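# Hang the hose on both wall hooks

## Task

Put the hose onto both of the wall hooks so that, at the end, it hangs motionless without touching the floor; then release it and move the robot away. The robot must not topple or finish leaning, or the task fails.

## Robot and tools

ROBOT. An RB-Y1: a two-wheeled base with rear casters, a folding torso (leg and chest), a head with head_camera, and two arms, each ending in a five-fingered hand with a wrist camera (left_wrist_camera, right_wrist_camera). The base is 0.58 m wide, extends 0.10 m in front of the wheel axle and 0.57 m behind it, and sweeps a 0.58 m radius when spinning in place. It cannot drive sideways.

FRAMES. All positions are in metres. Base frame: origin on the floor between the drive wheels, x forward, y left, z up. The chest, left_hand and right_hand lines are given in this frame. A hand point sits 0.045 m in front of its palm; its +z runs along straight fingers, +y out of the palm, +x across the palm. The odometry frame is the base frame as it was when the scene began. base_odometry counts wheel rotation only, so slips look like travel. Its heading is in rad, positive to the left.

TOOL move. An action is "base" and/or "joints", optionally with "min_time_s"; or "target" by itself, optionally with "min_time_s". Extra arguments are "cameras" (a list of head_camera, left_wrist_camera, right_wrist_camera or all) and "blocking". A move with no action just reports state and images.
- base: one velocity command {"x_m_s", "turn_rad_s", "for_s"}, not a destination. x_m_s is forward speed in m/s (0, or 0.005 to 1.5 in magnitude; negative reverses). turn_rad_s is yaw rate, positive turning left (0, or 0.02 to 1.509 in magnitude). for_s is the duration, 0.1 to 5 s. Omitted speeds are 0. Distance is roughly speed times duration; acceleration is 0.4 m/s² (turning 0.5 rad/s²), and the base may coast for up to about 3 s afterwards.
- joints: a map from joint name to an absolute target, in radians for body joints. Torso: torso_squat_rad 0 to 1.2 (bigger lowers the chest), torso_shift_rad -0.3 to 0.6 (hips forward), torso_pitch_rad -0.2 to 1.4 (bow forward), torso_yaw_rad -1.5 to 1.5 (left positive; lift both arms outward at least 0.2 rad first). Combined limits apply: squat+shift<=1.52, squat-shift+pitch<=1.57, shift+0.5pitch-0.4squat<=0.7, shift+0.3pitch-0.5squat<=0.39. Arms, per side: shoulder_pitch ±2.356 (negative raises forward), shoulder_roll left 0 to 3.141 and right -3.141 to 0 (away from the body), shoulder_yaw ±2.094, elbow -2.617 to 0.01 (negative bends), forearm_roll ±3.141, wrist_pitch -1.57 to 1.919, hand_roll ±2.705. Head: head_pan_rad ±0.523, head_tilt_rad -0.35 to 1.57 (positive looks down). Fingers (<side>_hand_little, ring, middle, index, thumb_bend, thumb_turn) use a scale from -1 (closed; for thumb_turn, in front of the palm) to +1 (open). <side>_hand_force_limit (-1 to 1, roughly 0 to 10 N at the fingertip, 15 N for the thumb) and <side>_hand_speed (-0.96 to 1) are settings and do not move anything. At the start the force limit is 0 and speed is -0.8; closing at -0.94 or slower grips gently. A motor starts only when its target changes.
- target: {"side": "left"|"right", "x", "y", "z", "quat_wxyz"}, an absolute pose for the hand point in the base frame (metres, -3 to 3; quaternion in the printed format). It becomes seven joint angles and moves along an arc, so long moves are better split into steps. It is refused if an earlier move is still running.
- min_time_s: 0.1 to 8 s, the minimum duration of arm, head and torso motions.
- blocking: true (the default) waits until everything is at rest; false returns within about 0.5 s while the motion continues.

OTHER TOOLS. wait {seconds 0 to 10, cameras}; stop {cameras} brakes everything; zoom_image {camera, region [x0,y0,x1,y1] in pixels, at most 504 square} works on the latest image; show_instructions shows the reference pages; finished_scene {scene: 1} ends the scene for good.

RESULTS. The move line reports done or the worst status. Per-motion words: done, moving, off_target (stopped away from the target and may still be pushing), reached or short for a target (within 10 mm and 2 degrees or not), refused (nothing moved), stopped, contact_stop (torso), time_out, limit_stop_at_<name> (built-in guard, including own_body_* and motor_heat), not_followed (arm command held back by the collision check), torque_fault. on_its_own lists what happened without being commanded. If a call is refused, or an uncommanded stop appears, the remaining calls in that reply are skipped. <side>_hand_stopped_by gives one word for each of little, ring, middle, index, thumb_bend, thumb_turn: moving, target, force, stalled or fault. The *_load_n values are fingertip forces in N; if they drop to about 0 while holding, the grip is lost. lidar_m gives 12 sectors of 30 degrees, counter-clockwise starting straight ahead (4th is left, 7th behind, 10th right), measured at 0.23 m above the floor. motor_effort is wheel effort in percent, normally under 30 at rest. Joint torques, external torques and wrist force/torque are raw and offset, so treat them as trends. Camera calibration lines give K and T_world_to_cam relative to the base frame.

AVOID. Do not let the arms collide or press on each other (a hard press ends the scene), and do not close a hand on the other hand. Avoid torque faults (a 10 s freeze) and overheating from long stretched or loaded holds. Do not drive into the wall or furniture or brake hard while leaning forward, since this can tip the robot; never lean far forward with a load. A closed hand holds only about 0.3 kg. Do not drop the hose, release it while it is moving, or hit the hooks or wall hard. Before finishing, open both hands, move them away from the hose, and leave the robot upright and level.

Each tool is called after "Call:" as name(argument=value, ...) on one line, values as JSON.

Reference images:

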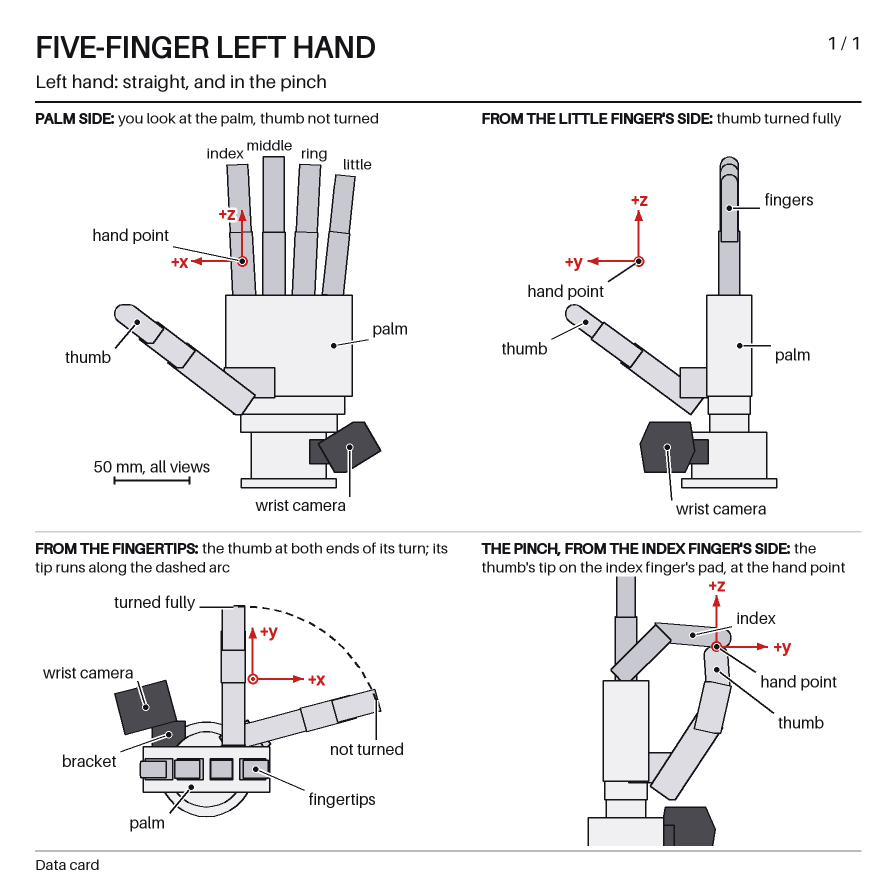

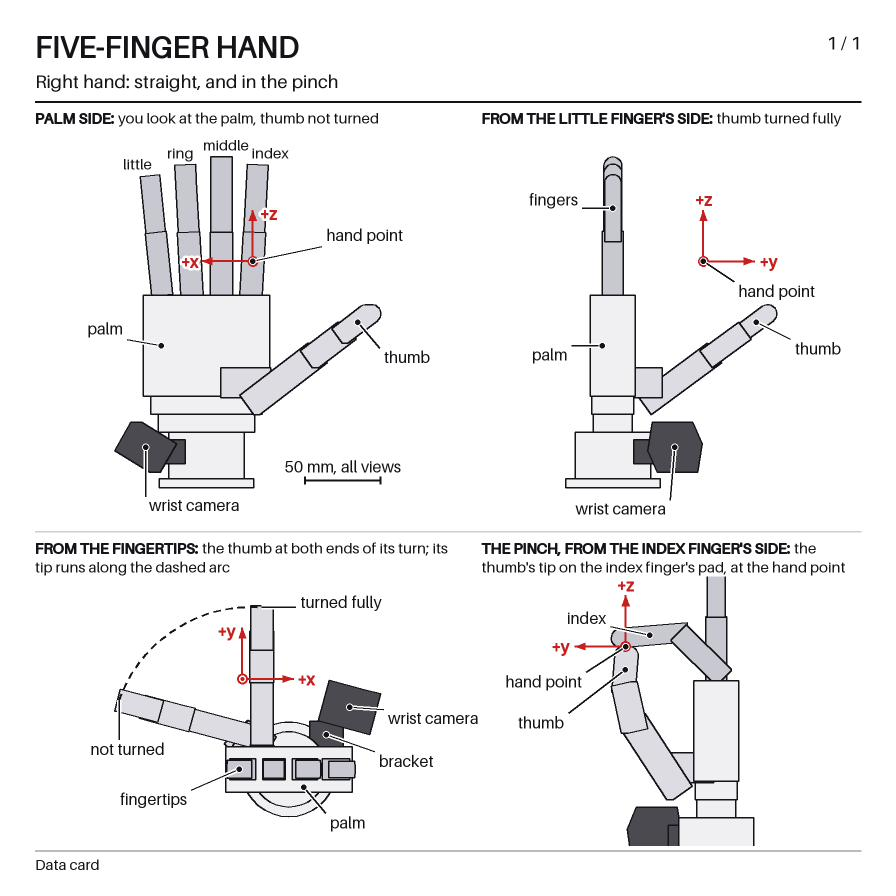

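## Session

Call:
move()

Scene clock: 0.00 s.
Joint torques (N m): no reading
External joint torques (N m): no reading
Wrist force (N): no reading
Wrist torque (N m): no reading
Wrist force, peak (N): no reading
base_odometry: x=+0.000 y=+0.000 heading=+0.000
lidar_m: 2.28 2.25 2.42 1.90 1.87 2.02 2.03 1.99 2.14 2.99 2.53 2.69
base_status: not commanded
joint_positions: torso_squat_rad=+0.350 torso_shift_rad=+0.000 torso_pitch_rad=+0.000 torso_yaw_rad=+0.000 left_shoulder_pitch_rad=-0.043 left_shoulder_roll_rad=+0.047 left_shoulder_yaw_rad=+0.013 left_elbow_rad=-0.181 left_forearm_roll_rad=-0.009 left_wrist_pitch_rad=-0.017 left_hand_roll_rad=-0.018 right_shoulder_pitch_rad=-0.028 right_shoulder_roll_rad=+0.000 right_shoulder_yaw_rad=-0.049 right_elbow_rad=-0.228 right_forearm_roll_rad=+0.047 right_wrist_pitch_rad=+0.033 right_hand_roll_rad=-0.044 head_pan_rad=+0.000 head_tilt_rad=+0.400 left_hand_little=+1.000 left_hand_ring=+1.000 left_hand_middle=+1.000 left_hand_index=+1.000 left_hand_thumb_turn=+1.000 left_hand_thumb_bend=+1.000 left_hand_force_limit=+0.000 left_hand_speed=-0.800 right_hand_little=+1.000 right_hand_ring=+1.000 right_hand_middle=+1.000 right_hand_index=+1.000 right_hand_thumb_turn=+1.000 right_hand_thumb_bend=+1.000 right_hand_force_limit=+0.000 right_hand_speed=-0.800
joint_status: not commanded
wheel_motors_off: 0
left_hand_stopped_by: target,target,target,target,target,target
right_hand_stopped_by: target,target,target,target,target,target
left_little_load_n: 0.0
left_ring_load_n: 0.0
left_middle_load_n: 0.0
left_index_load_n: 0.0
left_thumb_bend_load_n: 0.0
left_thumb_turn_load_n: 0.0
right_little_load_n: 0.0
right_ring_load_n: 0.0
right_middle_load_n: 0.0
right_index_load_n: 0.0
right_thumb_bend_load_n: 0.0
right_thumb_turn_load_n: 0.0
motor_effort: left_wheel=+1 right_wheel=+1
chest: x=-0.2280 y=-0.0002 z=+1.2475 quat_wxyz=(+1.000, +0.000, +0.000, +0.000) (m; base frame)
left_hand: x=-0.1533 y=+0.2290 z=+0.5128 quat_wxyz=(+0.102, -0.690, +0.713, -0.066) (m; base frame)
right_hand: x=-0.1523 y=-0.1919 z=+0.5136 quat_wxyz=(+0.076, -0.690, +0.716, -0.080) (m; base frame)
pictures: head_camera, left_wrist_camera, right_wrist_camera

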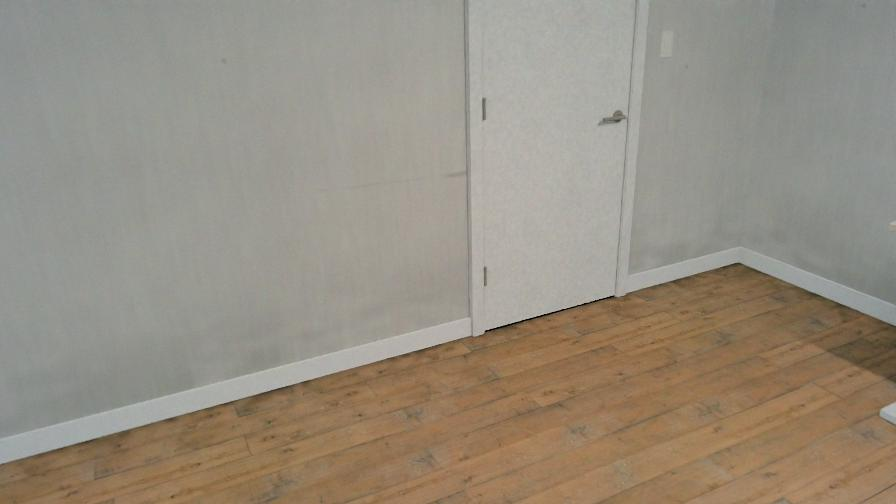

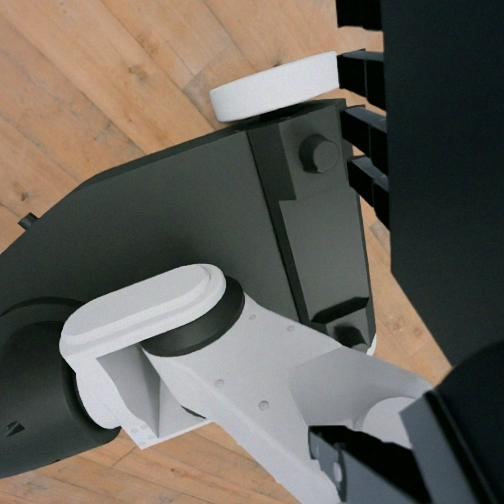

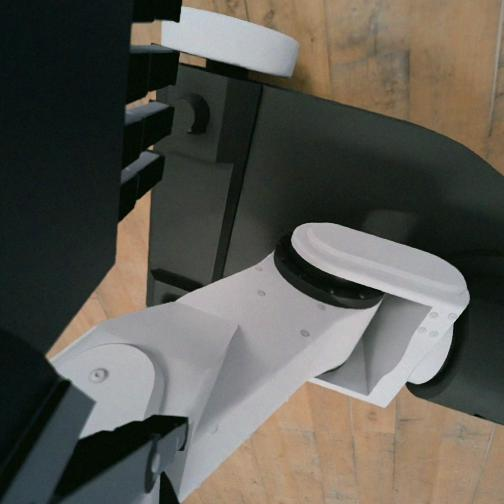

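Call:
move(joints={"head_pan_rad": -0.52, "head_tilt_rad": 0.5}, base={"turn_rad_s": -0.8, "for_s": 1.5}, cameras=["head_camera"])

Call:
move(base={"turn_rad_s": -0.8, "for_s": 1.5}, cameras=["head_camera"])

Scene clock: 7.67 s.
Joint torques (N m): left_arm=[-2.84 0.9 -0.05 -0.98 -0.09 -0.29 -0.07] | right_arm=[-3.1 -0.02 0.43 -1.05 -0.29 -0.32 0.04]
External joint torques (N m): left_arm=[0.13 -0.45 -0.15 0.13 -0.12 0.22 -0.07] | right_arm=[0.07 0.53 0.41 0.32 -0.34 0.16 0.05]
Wrist force (N): left_arm=[2.2 1.3 5.2] | right_arm=[2.7 -3.7 2.3]
Wrist torque (N m): left_arm=[-0.32 -0.23 0.25] | right_arm=[-0.68 -0.31 -0.07]
Wrist force, peak (N): left_arm=[2.4 1.5 5.6] | right_arm=[2.9 -4.2 2.5]
move: done
base_odometry: x=+0.000 y=+0.000 heading=-1.125
lidar_m: 2.54 2.68 2.32 2.26 2.37 1.92 1.87 1.99 2.06 2.00 2.08 2.91
base_status: done (sent for 1.5 of 1.5 s)
joint_positions: torso_squat_rad=+0.350 torso_shift_rad=+0.000 torso_pitch_rad=+0.000 torso_yaw_rad=+0.000 left_shoulder_pitch_rad=-0.043 left_shoulder_roll_rad=+0.047 left_shoulder_yaw_rad=+0.013 left_elbow_rad=-0.181 left_forearm_roll_rad=-0.009 left_wrist_pitch_rad=-0.017 left_hand_roll_rad=-0.018 right_shoulder_pitch_rad=-0.028 right_shoulder_roll_rad=+0.000 right_shoulder_yaw_rad=-0.049 right_elbow_rad=-0.228 right_forearm_roll_rad=+0.047 right_wrist_pitch_rad=+0.033 right_hand_roll_rad=-0.044 head_pan_rad=-0.520 head_tilt_rad=+0.500 left_hand_little=+1.000 left_hand_ring=+1.000 left_hand_middle=+1.000 left_hand_index=+1.000 left_hand_thumb_turn=+1.000 left_hand_thumb_bend=+1.000 left_hand_force_limit=+0.000 left_hand_speed=-0.800 right_hand_little=+1.000 right_hand_ring=+1.000 right_hand_middle=+1.000 right_hand_index=+1.000 right_hand_thumb_turn=+1.000 right_hand_thumb_bend=+1.000 right_hand_force_limit=+0.000 right_hand_speed=-0.800
joint_status: all done
wheel_motors_off: 0
left_hand_stopped_by: target,target,target,target,target,target
right_hand_stopped_by: target,target,target,target,target,target
left_little_load_n: 0.0
left_ring_load_n: 0.0
left_middle_load_n: 0.0
left_index_load_n: 0.0
left_thumb_bend_load_n: 0.0
left_thumb_turn_load_n: 0.0
right_little_load_n: 0.0
right_ring_load_n: 0.0
right_middle_load_n: 0.0
right_index_load_n: 0.5
right_thumb_bend_load_n: 0.0
right_thumb_turn_load_n: 0.0
motor_effort: left_wheel=+7(31) right_wheel=+4(34)
chest: x=-0.2280 y=-0.0002 z=+1.2475 quat_wxyz=(+1.000, +0.000, +0.000, +0.000) (m; base frame)
left_hand: x=-0.1534 y=+0.2290 z=+0.5128 quat_wxyz=(+0.102, -0.690, +0.713, -0.066) (m; base frame)
right_hand: x=-0.1523 y=-0.1919 z=+0.5136 quat_wxyz=(+0.076, -0.690, +0.716, -0.080) (m; base frame)
pictures: head_camera
camera_calibration:
head_camera: T_world_to_cam=[[-0.53018, -0.847728, -0.0163253, -0.0813294], [-0.382385, 0.256245, -0.887761, 1.26442], [0.756763, -0.464431, -0.460014, 0.762015], [0, 0, 0, 1]] pos_world=[-0.13629, -0.0390422, 1.47171]

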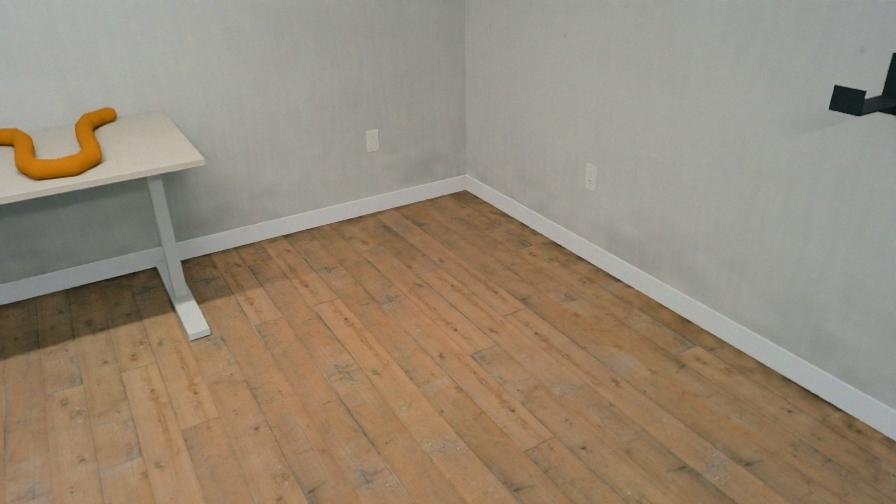

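Scene clock: 11.00 s.
Joint torques (N m): left_arm=[-3.05 1.39 -0.54 -0.94 0.09 -0.34 -0.14] | right_arm=[-3.44 -0.19 0.45 -1.08 -0.24 -0.36 -0.07]
External joint torques (N m): left_arm=[-0.08 0.04 -0.64 0.17 0.07 0.17 -0.14] | right_arm=[-0.26 0.37 0.44 0.29 -0.29 0.13 -0.07]
Wrist force (N): left_arm=[2.3 1.2 5.4] | right_arm=[2.5 -4.0 2.2]
Wrist torque (N m): left_arm=[-0.33 -0.21 0.25] | right_arm=[-0.72 -0.27 -0.09]
Wrist force, peak (N): left_arm=[2.5 1.5 5.5] | right_arm=[2.6 -4.3 2.7]
move: done
base_odometry: x=+0.000 y=+0.000 heading=-2.249
lidar_m: 2.04 2.71 2.54 2.69 2.37 2.26 2.31 1.98 1.88 1.94 2.09 1.98
base_status: done (sent for 1.5 of 1.5 s)
joint_positions: torso_squat_rad=+0.350 torso_shift_rad=+0.000 torso_pitch_rad=+0.000 torso_yaw_rad=+0.000 left_shoulder_pitch_rad=-0.043 left_shoulder_roll_rad=+0.047 left_shoulder_yaw_rad=+0.013 left_elbow_rad=-0.181 left_forearm_roll_rad=-0.009 left_wrist_pitch_rad=-0.017 left_hand_roll_rad=-0.018 right_shoulder_pitch_rad=-0.028 right_shoulder_roll_rad=+0.000 right_shoulder_yaw_rad=-0.049 right_elbow_rad=-0.228 right_forearm_roll_rad=+0.047 right_wrist_pitch_rad=+0.033 right_hand_roll_rad=-0.044 head_pan_rad=-0.520 head_tilt_rad=+0.500 left_hand_little=+1.000 left_hand_ring=+1.000 left_hand_middle=+1.000 left_hand_index=+1.000 left_hand_thumb_turn=+1.000 left_hand_thumb_bend=+1.000 left_hand_force_limit=+0.000 left_hand_speed=-0.800 right_hand_little=+1.000 right_hand_ring=+1.000 right_hand_middle=+1.000 right_hand_index=+1.000 right_hand_thumb_turn=+1.000 right_hand_thumb_bend=+1.000 right_hand_force_limit=+0.000 right_hand_speed=-0.800
joint_status: not commanded
wheel_motors_off: 0
left_hand_stopped_by: target,target,target,target,target,target
right_hand_stopped_by: target,target,target,target,target,target
left_little_load_n: 0.0
left_ring_load_n: 0.0
left_middle_load_n: 0.0
left_index_load_n: 0.0
left_thumb_bend_load_n: 0.0
left_thumb_turn_load_n: 0.0
right_little_load_n: 0.0
right_ring_load_n: 0.0
right_middle_load_n: 0.0
right_index_load_n: 0.0
right_thumb_bend_load_n: 0.0
right_thumb_turn_load_n: 0.0
motor_effort: left_wheel=+8(30) right_wheel=+4(15)
chest: x=-0.2280 y=-0.0002 z=+1.2475 quat_wxyz=(+1.000, +0.000, +0.000, +0.000) (m; base frame)
left_hand: x=-0.1534 y=+0.2290 z=+0.5128 quat_wxyz=(+0.102, -0.690, +0.713, -0.066) (m; base frame)
right_hand: x=-0.1523 y=-0.1919 z=+0.5136 quat_wxyz=(+0.076, -0.690, +0.716, -0.080) (m; base frame)
pictures: head_camera
camera_calibration:
head_camera: T_world_to_cam=[[-0.53018, -0.847728, -0.0163253, -0.0813294], [-0.382385, 0.256245, -0.887761, 1.26442], [0.756763, -0.464431, -0.460014, 0.762015], [0, 0, 0, 1]] pos_world=[-0.13629, -0.0390422, 1.47171]

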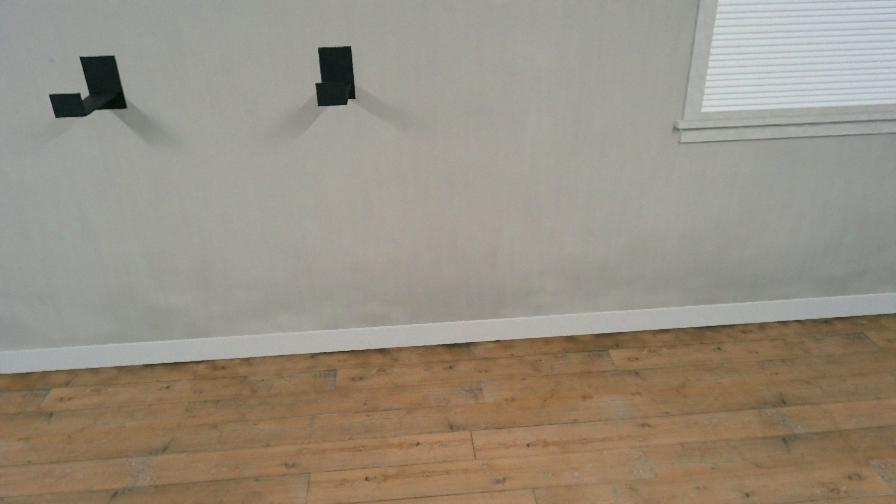

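Call:
zoom_image(camera="head_camera", region=[20, 0, 420, 200])

Call:
move(joints={"head_pan_rad": 0.0, "head_tilt_rad": 0.5}, base={"turn_rad_s": 0.8, "for_s": 1.5}, cameras=["head_camera"])

Scaled by 1.260 from the camera's 896x504 image, which has a finer 1280x720 frame.

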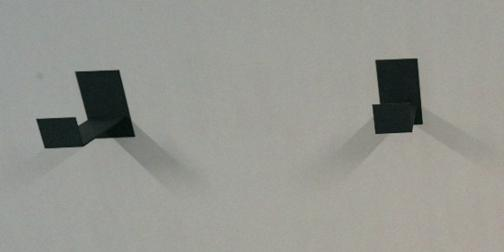

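Scene clock: 17.93 s.
Joint torques (N m): left_arm=[-2.54 1.51 -0.43 -1.04 -0.05 -0.56 -0.09] | right_arm=[-3.04 -0.07 0.58 -1.1 -0.2 -0.3 0.05]
External joint torques (N m): left_arm=[0.43 0.15 -0.53 0.06 -0.07 -0.05 -0.09] | right_arm=[0.13 0.47 0.57 0.27 -0.25 0.18 0.05]
Wrist force (N): left_arm=[2.4 1.5 5.4] | right_arm=[2.6 -3.9 2.6]
Wrist torque (N m): left_arm=[-0.30 -0.24 0.24] | right_arm=[-0.72 -0.29 -0.09]
Wrist force, peak (N): left_arm=[2.5 1.5 5.5] | right_arm=[2.9 -4.2 2.7]
move: done
base_odometry: x=+0.000 y=+0.000 heading=-1.125
lidar_m: 2.54 2.69 2.33 2.25 2.35 1.92 1.87 1.97 2.05 2.00 2.08 2.91
base_status: done (sent for 1.5 of 1.5 s)
joint_positions: torso_squat_rad=+0.350 torso_shift_rad=+0.000 torso_pitch_rad=+0.000 torso_yaw_rad=+0.000 left_shoulder_pitch_rad=-0.043 left_shoulder_roll_rad=+0.047 left_shoulder_yaw_rad=+0.013 left_elbow_rad=-0.181 left_forearm_roll_rad=-0.009 left_wrist_pitch_rad=-0.017 left_hand_roll_rad=-0.018 right_shoulder_pitch_rad=-0.028 right_shoulder_roll_rad=+0.000 right_shoulder_yaw_rad=-0.049 right_elbow_rad=-0.228 right_forearm_roll_rad=+0.047 right_wrist_pitch_rad=+0.033 right_hand_roll_rad=-0.044 head_pan_rad=+0.000 head_tilt_rad=+0.500 left_hand_little=+1.000 left_hand_ring=+1.000 left_hand_middle=+1.000 left_hand_index=+1.000 left_hand_thumb_turn=+1.000 left_hand_thumb_bend=+1.000 left_hand_force_limit=+0.000 left_hand_speed=-0.800 right_hand_little=+1.000 right_hand_ring=+1.000 right_hand_middle=+1.000 right_hand_index=+1.000 right_hand_thumb_turn=+1.000 right_hand_thumb_bend=+1.000 right_hand_force_limit=+0.000 right_hand_speed=-0.800
joint_status: all done
wheel_motors_off: 0
left_hand_stopped_by: target,target,target,target,target,target
right_hand_stopped_by: target,target,target,target,target,target
left_little_load_n: 0.0
left_ring_load_n: 0.0
left_middle_load_n: 0.0
left_index_load_n: 0.0
left_thumb_bend_load_n: 0.0
left_thumb_turn_load_n: 0.0
right_little_load_n: 0.0
right_ring_load_n: 0.0
right_middle_load_n: 0.0
right_index_load_n: 0.0
right_thumb_bend_load_n: 0.0
right_thumb_turn_load_n: -0.5
motor_effort: left_wheel=+5(31) right_wheel=+10(44)
chest: x=-0.2280 y=-0.0002 z=+1.2475 quat_wxyz=(+1.000, +0.000, +0.000, +0.000) (m; base frame)
left_hand: x=-0.1534 y=+0.2290 z=+0.5128 quat_wxyz=(+0.102, -0.690, +0.713, -0.066) (m; base frame)
right_hand: x=-0.1523 y=-0.1919 z=+0.5136 quat_wxyz=(+0.076, -0.690, +0.716, -0.080) (m; base frame)
pictures: head_camera
camera_calibration:
head_camera: T_world_to_cam=[[-0.0389608, -0.999106, -0.016425, 0.0199699], [-0.459034, 0.0324959, -0.887824, 1.24864], [0.887564, -0.0270507, -0.459889, 0.788905], [0, 0, 0, 1]] pos_world=[-0.126257, 0.000716675, 1.47171]

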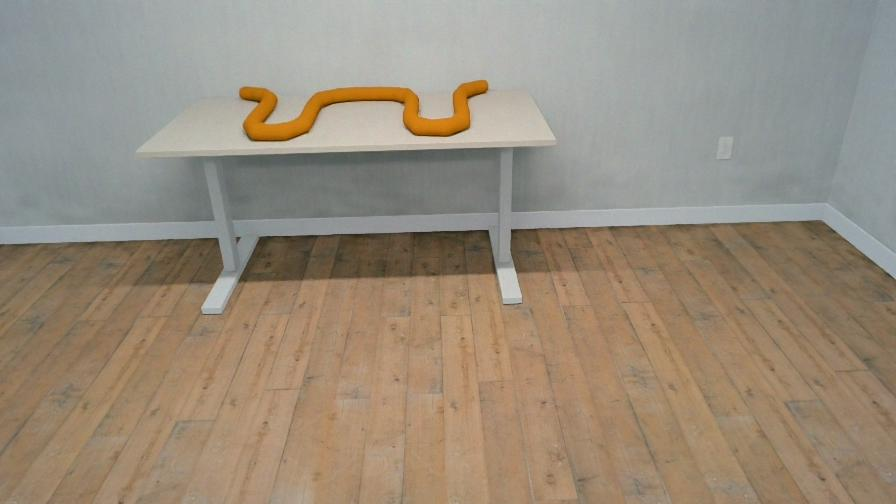

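Call:
zoom_image(camera="head_camera", region=[130, 60, 570, 220])

Call:
move(base={"turn_rad_s": -0.1, "for_s": 0.2})

Call:
move(joints={"head_pan_rad": 0.0, "head_tilt_rad": 0.7}, base={"x_m_s": 0.4, "for_s": 3.75}, cameras=["head_camera"])

Scaled by 1.145 from the camera's 896x504 image, which has a finer 1280x720 frame.

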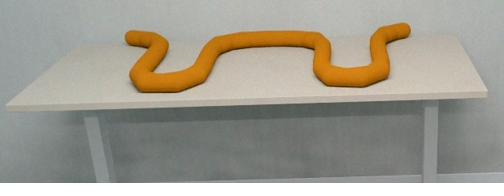

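Scene clock: 57.67 s.
Joint torques (N m): left_arm=[-2.77 1.65 -0.48 -0.92 -0.13 -0.42 -0.08] | right_arm=[-3.37 -0.07 0.2 -1.2 -0.42 -0.36 0.03]
External joint torques (N m): left_arm=[0.2 0.29 -0.58 0.19 -0.15 0.09 -0.08] | right_arm=[-0.2 0.48 0.19 0.16 -0.47 0.12 0.03]
Wrist force (N): left_arm=[2.4 1.4 5.4] | right_arm=[2.2 -3.9 2.3]
Wrist torque (N m): left_arm=[-0.31 -0.25 0.24] | right_arm=[-0.72 -0.22 -0.11]
Wrist force, peak (N): left_arm=[2.6 1.4 5.5] | right_arm=[3.2 -4.1 2.5]
move: done
base_odometry: x=+0.000 y=+0.000 heading=-1.144
lidar_m: 2.54 2.68 2.33 2.25 2.34 1.93 1.86 1.96 2.07 2.00 2.06 2.85
base_status: done (sent for 0.2 of 0.2 s)
joint_positions: torso_squat_rad=+0.350 torso_shift_rad=+0.000 torso_pitch_rad=+0.000 torso_yaw_rad=+0.000 left_shoulder_pitch_rad=-0.043 left_shoulder_roll_rad=+0.047 left_shoulder_yaw_rad=+0.013 left_elbow_rad=-0.181 left_forearm_roll_rad=-0.009 left_wrist_pitch_rad=-0.017 left_hand_roll_rad=-0.018 right_shoulder_pitch_rad=-0.028 right_shoulder_roll_rad=+0.000 right_shoulder_yaw_rad=-0.049 right_elbow_rad=-0.228 right_forearm_roll_rad=+0.047 right_wrist_pitch_rad=+0.033 right_hand_roll_rad=-0.044 head_pan_rad=+0.000 head_tilt_rad=+0.500 left_hand_little=+1.000 left_hand_ring=+1.000 left_hand_middle=+1.000 left_hand_index=+1.000 left_hand_thumb_turn=+1.000 left_hand_thumb_bend=+1.000 left_hand_force_limit=+0.000 left_hand_speed=-0.800 right_hand_little=+1.000 right_hand_ring=+1.000 right_hand_middle=+1.000 right_hand_index=+1.000 right_hand_thumb_turn=+1.000 right_hand_thumb_bend=+1.000 right_hand_force_limit=+0.000 right_hand_speed=-0.800
joint_status: not commanded
wheel_motors_off: 0
left_hand_stopped_by: target,target,target,target,target,target
right_hand_stopped_by: target,target,target,target,target,target
left_little_load_n: 0.0
left_ring_load_n: 0.0
left_middle_load_n: 0.0
left_index_load_n: 0.0
left_thumb_bend_load_n: 0.0
left_thumb_turn_load_n: 0.0
right_little_load_n: 0.0
right_ring_load_n: 0.0
right_middle_load_n: 0.0
right_index_load_n: 0.0
right_thumb_bend_load_n: -0.5
right_thumb_turn_load_n: 0.0
motor_effort: left_wheel=+2(19) right_wheel=+3(9)
chest: x=-0.2280 y=-0.0002 z=+1.2475 quat_wxyz=(+1.000, +0.000, +0.000, +0.000) (m; base frame)
left_hand: x=-0.1534 y=+0.2290 z=+0.5128 quat_wxyz=(+0.102, -0.690, +0.713, -0.066) (m; base frame)
right_hand: x=-0.1523 y=-0.1919 z=+0.5136 quat_wxyz=(+0.076, -0.690, +0.716, -0.080) (m; base frame)
pictures: none

Scene clock: 62.97 s.
Joint torques (N m): left_arm=[-2.88 1.8 -0.19 -0.95 0 -0.39 0.01] | right_arm=[-2.63 0.22 0.65 -1.03 -0.26 -0.43 0.07]
External joint torques (N m): left_arm=[0.08 0.45 -0.29 0.15 -0.02 0.12 0.01] | right_arm=[0.54 0.78 0.63 0.34 -0.31 0.05 0.07]
Wrist force (N): left_arm=[2.4 1.3 5.4] | right_arm=[2.3 -3.8 2.3]
Wrist torque (N m): left_arm=[-0.33 -0.23 0.25] | right_arm=[-0.70 -0.25 -0.11]
Wrist force, peak (N): left_arm=[2.3 1.4 5.6] | right_arm=[2.7 -4.3 2.8]
move: done
base_odometry: x=+0.624 y=-1.371 heading=-1.143
lidar_m: 1.10 1.36 2.08 2.22 2.34 3.20 3.37 2.84 2.08 2.01 2.05 1.06
base_status: done (sent for 3.77 of 3.77 s)
joint_positions: torso_squat_rad=+0.350 torso_shift_rad=+0.000 torso_pitch_rad=+0.000 torso_yaw_rad=+0.000 left_shoulder_pitch_rad=-0.043 left_shoulder_roll_rad=+0.047 left_shoulder_yaw_rad=+0.013 left_elbow_rad=-0.181 left_forearm_roll_rad=-0.009 left_wrist_pitch_rad=-0.017 left_hand_roll_rad=-0.018 right_shoulder_pitch_rad=-0.028 right_shoulder_roll_rad=+0.000 right_shoulder_yaw_rad=-0.049 right_elbow_rad=-0.228 right_forearm_roll_rad=+0.047 right_wrist_pitch_rad=+0.033 right_hand_roll_rad=-0.044 head_pan_rad=+0.000 head_tilt_rad=+0.700 left_hand_little=+1.000 left_hand_ring=+1.000 left_hand_middle=+1.000 left_hand_index=+1.000 left_hand_thumb_turn=+1.000 left_hand_thumb_bend=+1.000 left_hand_force_limit=+0.000 left_hand_speed=-0.800 right_hand_little=+1.000 right_hand_ring=+1.000 right_hand_middle=+1.000 right_hand_index=+1.000 right_hand_thumb_turn=+1.000 right_hand_thumb_bend=+1.000 right_hand_force_limit=+0.000 right_hand_speed=-0.800
joint_status: all done
wheel_motors_off: 0
left_hand_stopped_by: target,target,target,target,target,target
right_hand_stopped_by: target,target,target,target,target,target
left_little_load_n: 0.0
left_ring_load_n: 0.0
left_middle_load_n: 0.0
left_index_load_n: 0.5
left_thumb_bend_load_n: 0.0
left_thumb_turn_load_n: 0.0
right_little_load_n: 0.0
right_ring_load_n: 0.0
right_middle_load_n: 0.0
right_index_load_n: 0.0
right_thumb_bend_load_n: 0.0
right_thumb_turn_load_n: 0.0
motor_effort: left_wheel=+11(38) right_wheel=-12(38)
chest: x=-0.2280 y=-0.0002 z=+1.2475 quat_wxyz=(+1.000, +0.000, +0.000, +0.000) (m; base frame)
left_hand: x=-0.1534 y=+0.2290 z=+0.5128 quat_wxyz=(+0.102, -0.690, +0.713, -0.066) (m; base frame)
right_hand: x=-0.1522 y=-0.1919 z=+0.5136 quat_wxyz=(+0.076, -0.690, +0.716, -0.080) (m; base frame)
pictures: head_camera
camera_calibration:
head_camera: T_world_to_cam=[[-0.0413864, -0.999109, -0.00827993, 0.00767886], [-0.626296, 0.0323983, -0.778912, 1.05664], [0.778486, -0.0270507, -0.627078, 1.0084], [0, 0, 0, 1]] pos_world=[-0.122942, 0.000716672, 1.45544]

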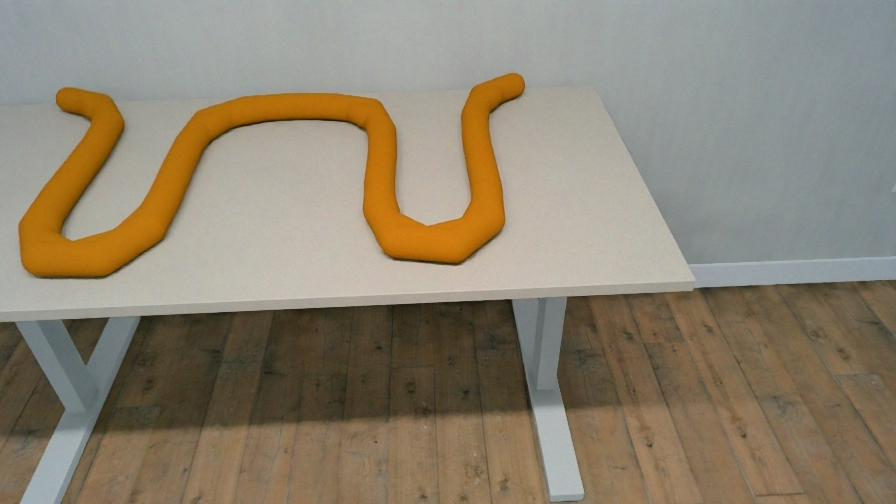

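Call:
move(base={"turn_rad_s": 0.5, "for_s": 1.2}, joints={"left_hand_speed": 0.0, "right_hand_speed": 0.0, "torso_squat_rad": 0.8})

Call:
move(base={"x_m_s": 0.3, "for_s": 1.5})

Call:
move(base={"turn_rad_s": -0.5, "for_s": 1.2}, joints={"head_tilt_rad": 0.9}, cameras=["head_camera"])

Scene clock: 134.93 s.
Joint torques (N m): left_arm=[-2.57 1.2 -0.3 -0.77 0.01 -0.42 -0.11] | right_arm=[-3.15 0.24 0.08 -1.08 -0.32 -0.41 0.07]
External joint torques (N m): left_arm=[0.4 -0.16 -0.4 0.34 -0.01 0.09 -0.11] | right_arm=[0.03 0.78 0.06 0.29 -0.37 0.07 0.07]
Wrist force (N): left_arm=[2.1 1.0 5.4] | right_arm=[2.2 -3.6 2.1]
Wrist torque (N m): left_arm=[-0.38 -0.18 0.24] | right_arm=[-0.61 -0.21 -0.13]
Wrist force, peak (N): left_arm=[2.5 1.4 5.4] | right_arm=[2.7 -4.0 3.0]
move: done
base_odometry: x=+0.624 y=-1.371 heading=-0.544
lidar_m: 1.37 2.25 2.22 2.38 3.43 3.37 2.65 2.05 2.01 1.92 1.06 1.45
base_status: done (sent for 1.2 of 1.2 s)
joint_positions: torso_squat_rad=+0.800 torso_shift_rad=+0.000 torso_pitch_rad=+0.000 torso_yaw_rad=+0.000 left_shoulder_pitch_rad=-0.043 left_shoulder_roll_rad=+0.047 left_shoulder_yaw_rad=+0.013 left_elbow_rad=-0.181 left_forearm_roll_rad=-0.009 left_wrist_pitch_rad=-0.017 left_hand_roll_rad=-0.018 right_shoulder_pitch_rad=-0.028 right_shoulder_roll_rad=+0.000 right_shoulder_yaw_rad=-0.049 right_elbow_rad=-0.228 right_forearm_roll_rad=+0.047 right_wrist_pitch_rad=+0.033 right_hand_roll_rad=-0.044 head_pan_rad=+0.000 head_tilt_rad=+0.700 left_hand_little=+1.000 left_hand_ring=+1.000 left_hand_middle=+1.000 left_hand_index=+1.000 left_hand_thumb_turn=+1.000 left_hand_thumb_bend=+1.000 left_hand_force_limit=+0.000 left_hand_speed=+0.000 right_hand_little=+1.000 right_hand_ring=+1.000 right_hand_middle=+1.000 right_hand_index=+1.000 right_hand_thumb_turn=+1.000 right_hand_thumb_bend=+1.000 right_hand_force_limit=+0.000 right_hand_speed=+0.000
joint_status: all done
wheel_motors_off: 0
left_hand_stopped_by: target,target,target,target,target,target
right_hand_stopped_by: target,target,target,target,target,target
left_little_load_n: 0.0
left_ring_load_n: 0.0
left_middle_load_n: 0.0
left_index_load_n: 0.0
left_thumb_bend_load_n: 0.0
left_thumb_turn_load_n: 0.0
right_little_load_n: 0.0
right_ring_load_n: 0.0
right_middle_load_n: 0.0
right_index_load_n: 0.0
right_thumb_bend_load_n: -0.5
right_thumb_turn_load_n: 0.0
motor_effort: left_wheel=+4(33) right_wheel=+8(37)
chest: x=-0.2281 y=-0.0002 z=+1.0776 quat_wxyz=(+1.000, +0.000, +0.000, +0.000) (m; base frame)
left_hand: x=-0.1533 y=+0.2290 z=+0.3430 quat_wxyz=(+0.102, -0.690, +0.713, -0.066) (m; base frame)
right_hand: x=-0.1522 y=-0.1918 z=+0.3438 quat_wxyz=(+0.077, -0.690, +0.716, -0.080) (m; base frame)
pictures: none

Scene clock: 137.77 s.
Joint torques (N m): left_arm=[-2.85 1.4 -0.53 -1.11 -0.06 -0.42 -0.21] | right_arm=[-2.51 0.04 0.25 -0.97 -0.24 -0.4 0.1]
External joint torques (N m): left_arm=[0.12 0.05 -0.63 -0.01 -0.08 0.09 -0.21] | right_arm=[0.66 0.59 0.24 0.4 -0.29 0.09 0.1]
Wrist force (N): left_arm=[2.0 1.0 5.4] | right_arm=[2.4 -3.4 2.4]
Wrist torque (N m): left_arm=[-0.39 -0.16 0.25] | right_arm=[-0.60 -0.26 -0.09]
Wrist force, peak (N): left_arm=[2.1 1.0 5.5] | right_arm=[2.5 -4.3 3.1]
move: done
base_odometry: x=+1.009 y=-1.603 heading=-0.543
lidar_m: 0.92 1.69 1.96 2.12 3.08 3.74 3.00 2.31 2.27 0.86 0.84 1.08
base_status: done (sent for 1.5 of 1.5 s)
joint_positions: torso_squat_rad=+0.800 torso_shift_rad=+0.000 torso_pitch_rad=+0.000 torso_yaw_rad=+0.000 left_shoulder_pitch_rad=-0.043 left_shoulder_roll_rad=+0.047 left_shoulder_yaw_rad=+0.013 left_elbow_rad=-0.181 left_forearm_roll_rad=-0.009 left_wrist_pitch_rad=-0.017 left_hand_roll_rad=-0.018 right_shoulder_pitch_rad=-0.028 right_shoulder_roll_rad=+0.000 right_shoulder_yaw_rad=-0.049 right_elbow_rad=-0.228 right_forearm_roll_rad=+0.047 right_wrist_pitch_rad=+0.033 right_hand_roll_rad=-0.044 head_pan_rad=+0.000 head_tilt_rad=+0.700 left_hand_little=+1.000 left_hand_ring=+1.000 left_hand_middle=+1.000 left_hand_index=+1.000 left_hand_thumb_turn=+1.000 left_hand_thumb_bend=+1.000 left_hand_force_limit=+0.000 left_hand_speed=+0.000 right_hand_little=+1.000 right_hand_ring=+1.000 right_hand_middle=+1.000 right_hand_index=+1.000 right_hand_thumb_turn=+1.000 right_hand_thumb_bend=+1.000 right_hand_force_limit=+0.000 right_hand_speed=+0.000
joint_status: not commanded
wheel_motors_off: 0
left_hand_stopped_by: target,target,target,target,target,target
right_hand_stopped_by: target,target,target,target,target,target
left_little_load_n: 0.0
left_ring_load_n: 0.0
left_middle_load_n: 0.0
left_index_load_n: 0.0
left_thumb_bend_load_n: 0.0
left_thumb_turn_load_n: 0.0
right_little_load_n: 0.0
right_ring_load_n: 0.0
right_middle_load_n: 0.0
right_index_load_n: 0.0
right_thumb_bend_load_n: 0.0
right_thumb_turn_load_n: 0.0
motor_effort: left_wheel=+8(35) right_wheel=-7(42)
chest: x=-0.2280 y=-0.0002 z=+1.0776 quat_wxyz=(+1.000, +0.000, +0.000, +0.000) (m; base frame)
left_hand: x=-0.1534 y=+0.2290 z=+0.3430 quat_wxyz=(+0.102, -0.690, +0.713, -0.066) (m; base frame)
right_hand: x=-0.1522 y=-0.1918 z=+0.3438 quat_wxyz=(+0.076, -0.690, +0.716, -0.080) (m; base frame)
pictures: none

Scene clock: 140.30 s.
Joint torques (N m): left_arm=[-3.09 1.61 -0.27 -0.96 -0.04 -0.45 -0.12] | right_arm=[-2.8 -0.13 0.49 -0.86 -0.35 -0.42 -0.02]
External joint torques (N m): left_arm=[-0.12 0.26 -0.37 0.15 -0.06 0.06 -0.12] | right_arm=[0.37 0.42 0.48 0.5 -0.4 0.07 -0.02]
Wrist force (N): left_arm=[2.1 0.9 5.3] | right_arm=[2.5 -4.0 2.8]
Wrist torque (N m): left_arm=[-0.39 -0.18 0.26] | right_arm=[-0.74 -0.24 -0.11]
Wrist force, peak (N): left_arm=[2.1 0.8 5.6] | right_arm=[2.7 -4.2 2.9]
move: done
base_odometry: x=+1.009 y=-1.603 heading=-1.142
lidar_m: 1.08 0.92 0.92 1.97 2.03 2.85 3.74 3.20 2.35 2.27 1.53 0.85
base_status: done (sent for 1.2 of 1.2 s)
joint_positions: torso_squat_rad=+0.800 torso_shift_rad=+0.000 torso_pitch_rad=+0.000 torso_yaw_rad=+0.000 left_shoulder_pitch_rad=-0.043 left_shoulder_roll_rad=+0.047 left_shoulder_yaw_rad=+0.013 left_elbow_rad=-0.181 left_forearm_roll_rad=-0.009 left_wrist_pitch_rad=-0.017 left_hand_roll_rad=-0.018 right_shoulder_pitch_rad=-0.028 right_shoulder_roll_rad=+0.000 right_shoulder_yaw_rad=-0.049 right_elbow_rad=-0.228 right_forearm_roll_rad=+0.047 right_wrist_pitch_rad=+0.033 right_hand_roll_rad=-0.044 head_pan_rad=+0.000 head_tilt_rad=+0.900 left_hand_little=+1.000 left_hand_ring=+1.000 left_hand_middle=+1.000 left_hand_index=+1.000 left_hand_thumb_turn=+1.000 left_hand_thumb_bend=+1.000 left_hand_force_limit=+0.000 left_hand_speed=+0.000 right_hand_little=+1.000 right_hand_ring=+1.000 right_hand_middle=+1.000 right_hand_index=+1.000 right_hand_thumb_turn=+1.000 right_hand_thumb_bend=+1.000 right_hand_force_limit=+0.000 right_hand_speed=+0.000
joint_status: all done
wheel_motors_off: 0
left_hand_stopped_by: target,target,target,target,target,target
right_hand_stopped_by: target,target,target,target,target,target
left_little_load_n: 0.0
left_ring_load_n: 0.0
left_middle_load_n: 0.0
left_index_load_n: 0.0
left_thumb_bend_load_n: 0.0
left_thumb_turn_load_n: 0.0
right_little_load_n: 0.0
right_ring_load_n: 0.0
right_middle_load_n: 0.0
right_index_load_n: 0.0
right_thumb_bend_load_n: 0.0
right_thumb_turn_load_n: 0.0
motor_effort: left_wheel=+8(28) right_wheel=+1(37)
chest: x=-0.2280 y=-0.0002 z=+1.0776 quat_wxyz=(+1.000, +0.000, +0.000, +0.000) (m; base frame)
left_hand: x=-0.1534 y=+0.2290 z=+0.3430 quat_wxyz=(+0.102, -0.690, +0.713, -0.066) (m; base frame)
right_hand: x=-0.1522 y=-0.1918 z=+0.3438 quat_wxyz=(+0.076, -0.690, +0.716, -0.080) (m; base frame)
pictures: head_camera
camera_calibration:
head_camera: T_world_to_cam=[[-0.0421398, -0.999112, 0.0000324306, -0.00451142], [-0.768568, 0.0323954, -0.638947, 0.716151], [0.638379, -0.02695, -0.769251, 1.0547], [0, 0, 0, 1]] pos_world=[-0.123078, 0.000716837, 1.26891]

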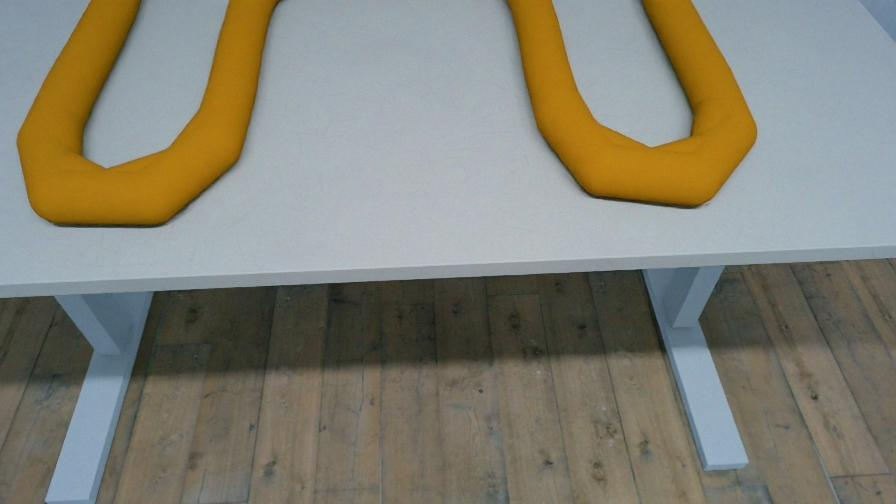

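Call:
move(target={"side": "left", "x": 0.12, "y": 0.34, "z": 0.95, "quat_wxyz": [0.271, -0.653, 0.653, -0.271]}, min_time_s=3)

Call:
move(target={"side": "right", "x": 0.12, "y": -0.25, "z": 0.95, "quat_wxyz": [0.271, -0.653, 0.653, -0.271]}, min_time_s=3, cameras=["head_camera", "right_wrist_camera"])

Scene clock: 165.87 s.
Joint torques (N m): left_arm=[-4.04 7.83 10.16 1.16 -0.84 -0.8 -0.01] | right_arm=[-2.88 -0.01 0.41 -1.17 -0.43 -0.39 0.03]
External joint torques (N m): left_arm=[1.64 1.21 1.47 -0.24 -0.16 0.17 -0.01] | right_arm=[0.29 0.56 0.4 0.2 -0.48 0.09 0.03]
Wrist force (N): left_arm=[1.7 3.5 4.2] | right_arm=[2.7 -3.9 2.7]
Wrist torque (N m): left_arm=[-0.12 -0.14 0.16] | right_arm=[-0.71 -0.32 -0.10]
Wrist force, peak (N): left_arm=[3.0 2.3 5.9] | right_arm=[2.6 -4.3 3.0]
move: done
base_odometry: x=+1.009 y=-1.603 heading=-1.142
lidar_m: 1.08 0.92 0.92 1.97 2.05 2.84 3.74 3.20 2.34 2.26 1.53 0.84
base_status: not commanded
joint_positions: torso_squat_rad=+0.800 torso_shift_rad=+0.000 torso_pitch_rad=+0.000 torso_yaw_rad=+0.000 left_shoulder_pitch_rad=+0.851 left_shoulder_roll_rad=+1.612 left_shoulder_yaw_rad=+0.864 left_elbow_rad=-2.415 left_forearm_roll_rad=+1.169 left_wrist_pitch_rad=+0.903 left_hand_roll_rad=+0.821 right_shoulder_pitch_rad=-0.028 right_shoulder_roll_rad=+0.000 right_shoulder_yaw_rad=-0.049 right_elbow_rad=-0.228 right_forearm_roll_rad=+0.047 right_wrist_pitch_rad=+0.033 right_hand_roll_rad=-0.044 head_pan_rad=+0.000 head_tilt_rad=+0.900 left_hand_little=+1.000 left_hand_ring=+1.000 left_hand_middle=+1.000 left_hand_index=+1.000 left_hand_thumb_turn=+1.000 left_hand_thumb_bend=+1.000 left_hand_force_limit=+0.000 left_hand_speed=+0.000 right_hand_little=+1.000 right_hand_ring=+1.000 right_hand_middle=+1.000 right_hand_index=+1.000 right_hand_thumb_turn=+1.000 right_hand_thumb_bend=+1.000 right_hand_force_limit=+0.000 right_hand_speed=+0.000
joint_status: all done
wheel_motors_off: 0
left_hand_stopped_by: target,target,target,target,target,target
right_hand_stopped_by: target,target,target,target,target,target
left_little_load_n: 0.0
left_ring_load_n: -0.5
left_middle_load_n: 0.0
left_index_load_n: 0.0
left_thumb_bend_load_n: 0.0
left_thumb_turn_load_n: -0.5
right_little_load_n: 0.0
right_ring_load_n: 0.0
right_middle_load_n: 0.0
right_index_load_n: 0.0
right_thumb_bend_load_n: -0.5
right_thumb_turn_load_n: 0.0
motor_effort: left_wheel=+9(11) right_wheel=+3(6)
chest: x=-0.2280 y=-0.0002 z=+1.0776 quat_wxyz=(+1.000, +0.000, +0.000, +0.000) (m; base frame)
left_hand: x=+0.1200 y=+0.3399 z=+0.9500 quat_wxyz=(+0.271, -0.653, +0.653, -0.271) (m; base frame)
left_hand_status: reached (checked arc, planned for 3.0 s): 0 mm and 0.1 deg off.
right_hand: x=-0.1522 y=-0.1918 z=+0.3438 quat_wxyz=(+0.076, -0.690, +0.716, -0.080) (m; base frame)
pictures: none

Scene clock: 169.20 s.
Joint torques (N m): left_arm=[-4.08 7.79 10.11 1.12 -0.83 -0.97 0.04] | right_arm=[-8.37 -7.36 -8.78 2.6 0.87 -0.14 -0.06]
External joint torques (N m): left_arm=[1.59 1.17 1.42 -0.28 -0.15 0 0.04] | right_arm=[0.23 -0.47 -0.66 -0.21 -0.41 0.12 -0.06]
Wrist force (N): left_arm=[1.4 3.5 4.0] | right_arm=[2.1 -0.8 1.8]
Wrist torque (N m): left_arm=[-0.12 -0.09 0.16] | right_arm=[-0.50 -0.13 -0.07]
Wrist force, peak (N): left_arm=[1.8 3.8 4.1] | right_arm=[2.2 -4.1 3.1]
move: done
base_odometry: x=+1.009 y=-1.603 heading=-1.142
lidar_m: 1.08 0.92 0.92 1.97 2.05 2.85 3.73 3.20 2.35 2.26 1.54 0.84
base_status: not commanded
joint_positions: torso_squat_rad=+0.800 torso_shift_rad=+0.000 torso_pitch_rad=+0.000 torso_yaw_rad=+0.000 left_shoulder_pitch_rad=+0.851 left_shoulder_roll_rad=+1.612 left_shoulder_yaw_rad=+0.864 left_elbow_rad=-2.415 left_forearm_roll_rad=+1.169 left_wrist_pitch_rad=+0.903 left_hand_roll_rad=+0.821 right_shoulder_pitch_rad=+0.635 right_shoulder_roll_rad=-1.979 right_shoulder_yaw_rad=-0.657 right_elbow_rad=-2.588 right_forearm_roll_rad=-0.961 right_wrist_pitch_rad=+0.952 right_hand_roll_rad=-1.422 head_pan_rad=+0.000 head_tilt_rad=+0.900 left_hand_little=+1.000 left_hand_ring=+1.000 left_hand_middle=+1.000 left_hand_index=+1.000 left_hand_thumb_turn=+1.000 left_hand_thumb_bend=+1.000 left_hand_force_limit=+0.000 left_hand_speed=+0.000 right_hand_little=+1.000 right_hand_ring=+1.000 right_hand_middle=+1.000 right_hand_index=+1.000 right_hand_thumb_turn=+1.000 right_hand_thumb_bend=+1.000 right_hand_force_limit=+0.000 right_hand_speed=+0.000
joint_status: all done
wheel_motors_off: 0
left_hand_stopped_by: target,target,target,target,target,target
right_hand_stopped_by: target,target,target,target,target,target
left_little_load_n: 0.0
left_ring_load_n: 0.0
left_middle_load_n: 0.0
left_index_load_n: 0.0
left_thumb_bend_load_n: -0.5
left_thumb_turn_load_n: -0.5
right_little_load_n: 0.0
right_ring_load_n: 0.0
right_middle_load_n: 0.0
right_index_load_n: 0.0
right_thumb_bend_load_n: 0.0
right_thumb_turn_load_n: -0.5
motor_effort: left_wheel=+11(11) right_wheel=+2(6)
chest: x=-0.2280 y=-0.0002 z=+1.0776 quat_wxyz=(+1.000, +0.000, +0.000, +0.000) (m; base frame)
left_hand: x=+0.1200 y=+0.3399 z=+0.9500 quat_wxyz=(+0.271, -0.653, +0.653, -0.271) (m; base frame)
right_hand: x=+0.1200 y=-0.2500 z=+0.9500 quat_wxyz=(+0.271, -0.653, +0.653, -0.271) (m; base frame)
right_hand_status: reached (checked arc, planned for 3.0 s): 0 mm and 0.0 deg off.
pictures: head_camera, right_wrist_camera
camera_calibration:
head_camera: T_world_to_cam=[[-0.0421398, -0.999112, 0.0000324306, -0.00451142], [-0.768568, 0.0323954, -0.638947, 0.716151], [0.638379, -0.02695, -0.769251, 1.0547], [0, 0, 0, 1]] pos_world=[-0.123078, 0.000716837, 1.26891]
right_wrist_camera: T_world_to_cam=[[-0.64618, -0.28727, -0.707055, 0.68101], [-0.561392, 0.80652, 0.185376, 0.0885579], [0.517001, 0.516722, -0.682429, 0.828676], [0, 0, 0, 1]] pos_world=[0.0613446, -0.303985, 1.03061]

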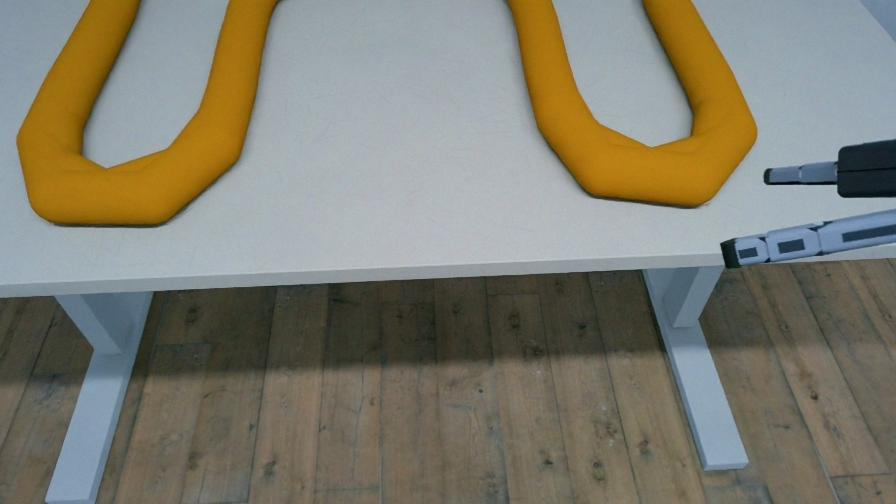

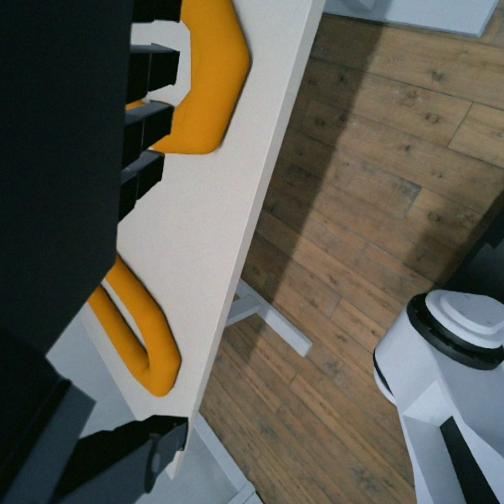

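Call:
move(joints={"left_shoulder_pitch_rad": -0.3, "left_shoulder_roll_rad": 0.3, "left_shoulder_yaw_rad": 0.0, "left_elbow_rad": -1.9, "left_forearm_roll_rad": 0.0, "left_wrist_pitch_rad": 1.3, "left_hand_roll_rad": 0.0, "right_shoulder_pitch_rad": -0.3, "right_shoulder_roll_rad": -0.3, "right_shoulder_yaw_rad": 0.0, "right_elbow_rad": -1.9, "right_forearm_roll_rad": 0.0, "right_wrist_pitch_rad": 1.3, "right_hand_roll_rad": 0.0, "left_hand_thumb_turn": -1, "right_hand_thumb_turn": -1}, min_time_s=3, cameras=["head_camera"])

Scene clock: 179.00 s.
Joint torques (N m): left_arm=[-14.48 4.73 1.04 -7.7 -0.77 -1.21 -0.26] | right_arm=[-16.34 -4.72 -2.42 -8.46 0.58 -1.3 0.34]
External joint torques (N m): left_arm=[-0.68 -0.27 -2.02 0.47 -0.28 0.24 -0.24] | right_arm=[-1.07 1.32 0.81 0.37 -0.18 0.27 0.32]
Wrist force (N): left_arm=[3.6 3.8 3.0] | right_arm=[1.3 -1.2 0.0]
Wrist torque (N m): left_arm=[-0.02 -0.31 0.15] | right_arm=[-0.43 -0.14 0.02]
Wrist force, peak (N): left_arm=[2.6 4.7 3.6] | right_arm=[2.8 -1.2 1.4]
move: done
base_odometry: x=+1.009 y=-1.603 heading=-1.142
lidar_m: 1.08 0.93 0.92 1.97 2.04 2.85 3.73 3.20 2.34 2.26 1.54 0.84
base_status: not commanded
joint_positions: torso_squat_rad=+0.800 torso_shift_rad=+0.000 torso_pitch_rad=+0.000 torso_yaw_rad=+0.000 left_shoulder_pitch_rad=-0.299 left_shoulder_roll_rad=+0.300 left_shoulder_yaw_rad=+0.000 left_elbow_rad=-1.900 left_forearm_roll_rad=+0.000 left_wrist_pitch_rad=+1.300 left_hand_roll_rad=+0.000 right_shoulder_pitch_rad=-0.300 right_shoulder_roll_rad=-0.300 right_shoulder_yaw_rad=+0.000 right_elbow_rad=-1.900 right_forearm_roll_rad=+0.000 right_wrist_pitch_rad=+1.300 right_hand_roll_rad=+0.000 head_pan_rad=+0.000 head_tilt_rad=+0.900 left_hand_little=+1.000 left_hand_ring=+1.000 left_hand_middle=+1.000 left_hand_index=+1.000 left_hand_thumb_turn=-1.000 left_hand_thumb_bend=+1.000 left_hand_force_limit=+0.000 left_hand_speed=+0.000 right_hand_little=+1.000 right_hand_ring=+1.000 right_hand_middle=+1.000 right_hand_index=+1.000 right_hand_thumb_turn=-1.000 right_hand_thumb_bend=+1.000 right_hand_force_limit=+0.000 right_hand_speed=+0.000
joint_status: all done
wheel_motors_off: 0
left_hand_stopped_by: target,target,target,target,target,target
right_hand_stopped_by: target,target,target,target,target,target
left_little_load_n: 0.0
left_ring_load_n: 0.0
left_middle_load_n: 0.0
left_index_load_n: 0.0
left_thumb_bend_load_n: 0.0
left_thumb_turn_load_n: 0.5
right_little_load_n: 0.0
right_ring_load_n: -0.5
right_middle_load_n: 0.0
right_index_load_n: 0.0
right_thumb_bend_load_n: 0.0
right_thumb_turn_load_n: 0.0
motor_effort: left_wheel=+8(12) right_wheel=+2(5)
chest: x=-0.2280 y=-0.0002 z=+1.0776 quat_wxyz=(+1.000, +0.000, +0.000, +0.000) (m; base frame)
left_hand: x=+0.2870 y=+0.2872 z=+0.8137 quat_wxyz=(+0.397, -0.579, +0.681, -0.209) (m; base frame)
right_hand: x=+0.2872 y=-0.2873 z=+0.8138 quat_wxyz=(+0.210, -0.681, +0.579, -0.397) (m; base frame)
pictures: head_camera
camera_calibration:
head_camera: T_world_to_cam=[[-0.0421398, -0.999112, 0.0000324306, -0.00451142], [-0.768568, 0.0323954, -0.638947, 0.716151], [0.638379, -0.02695, -0.769251, 1.0547], [0, 0, 0, 1]] pos_world=[-0.123078, 0.000716837, 1.26891]

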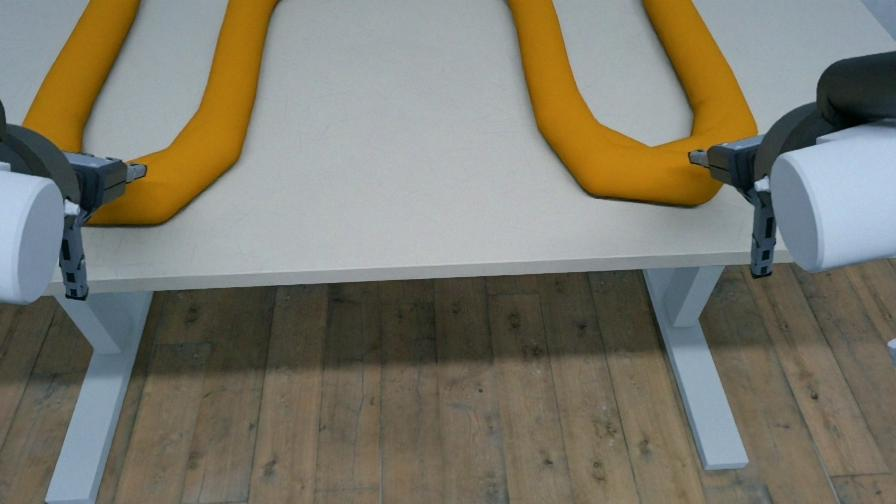

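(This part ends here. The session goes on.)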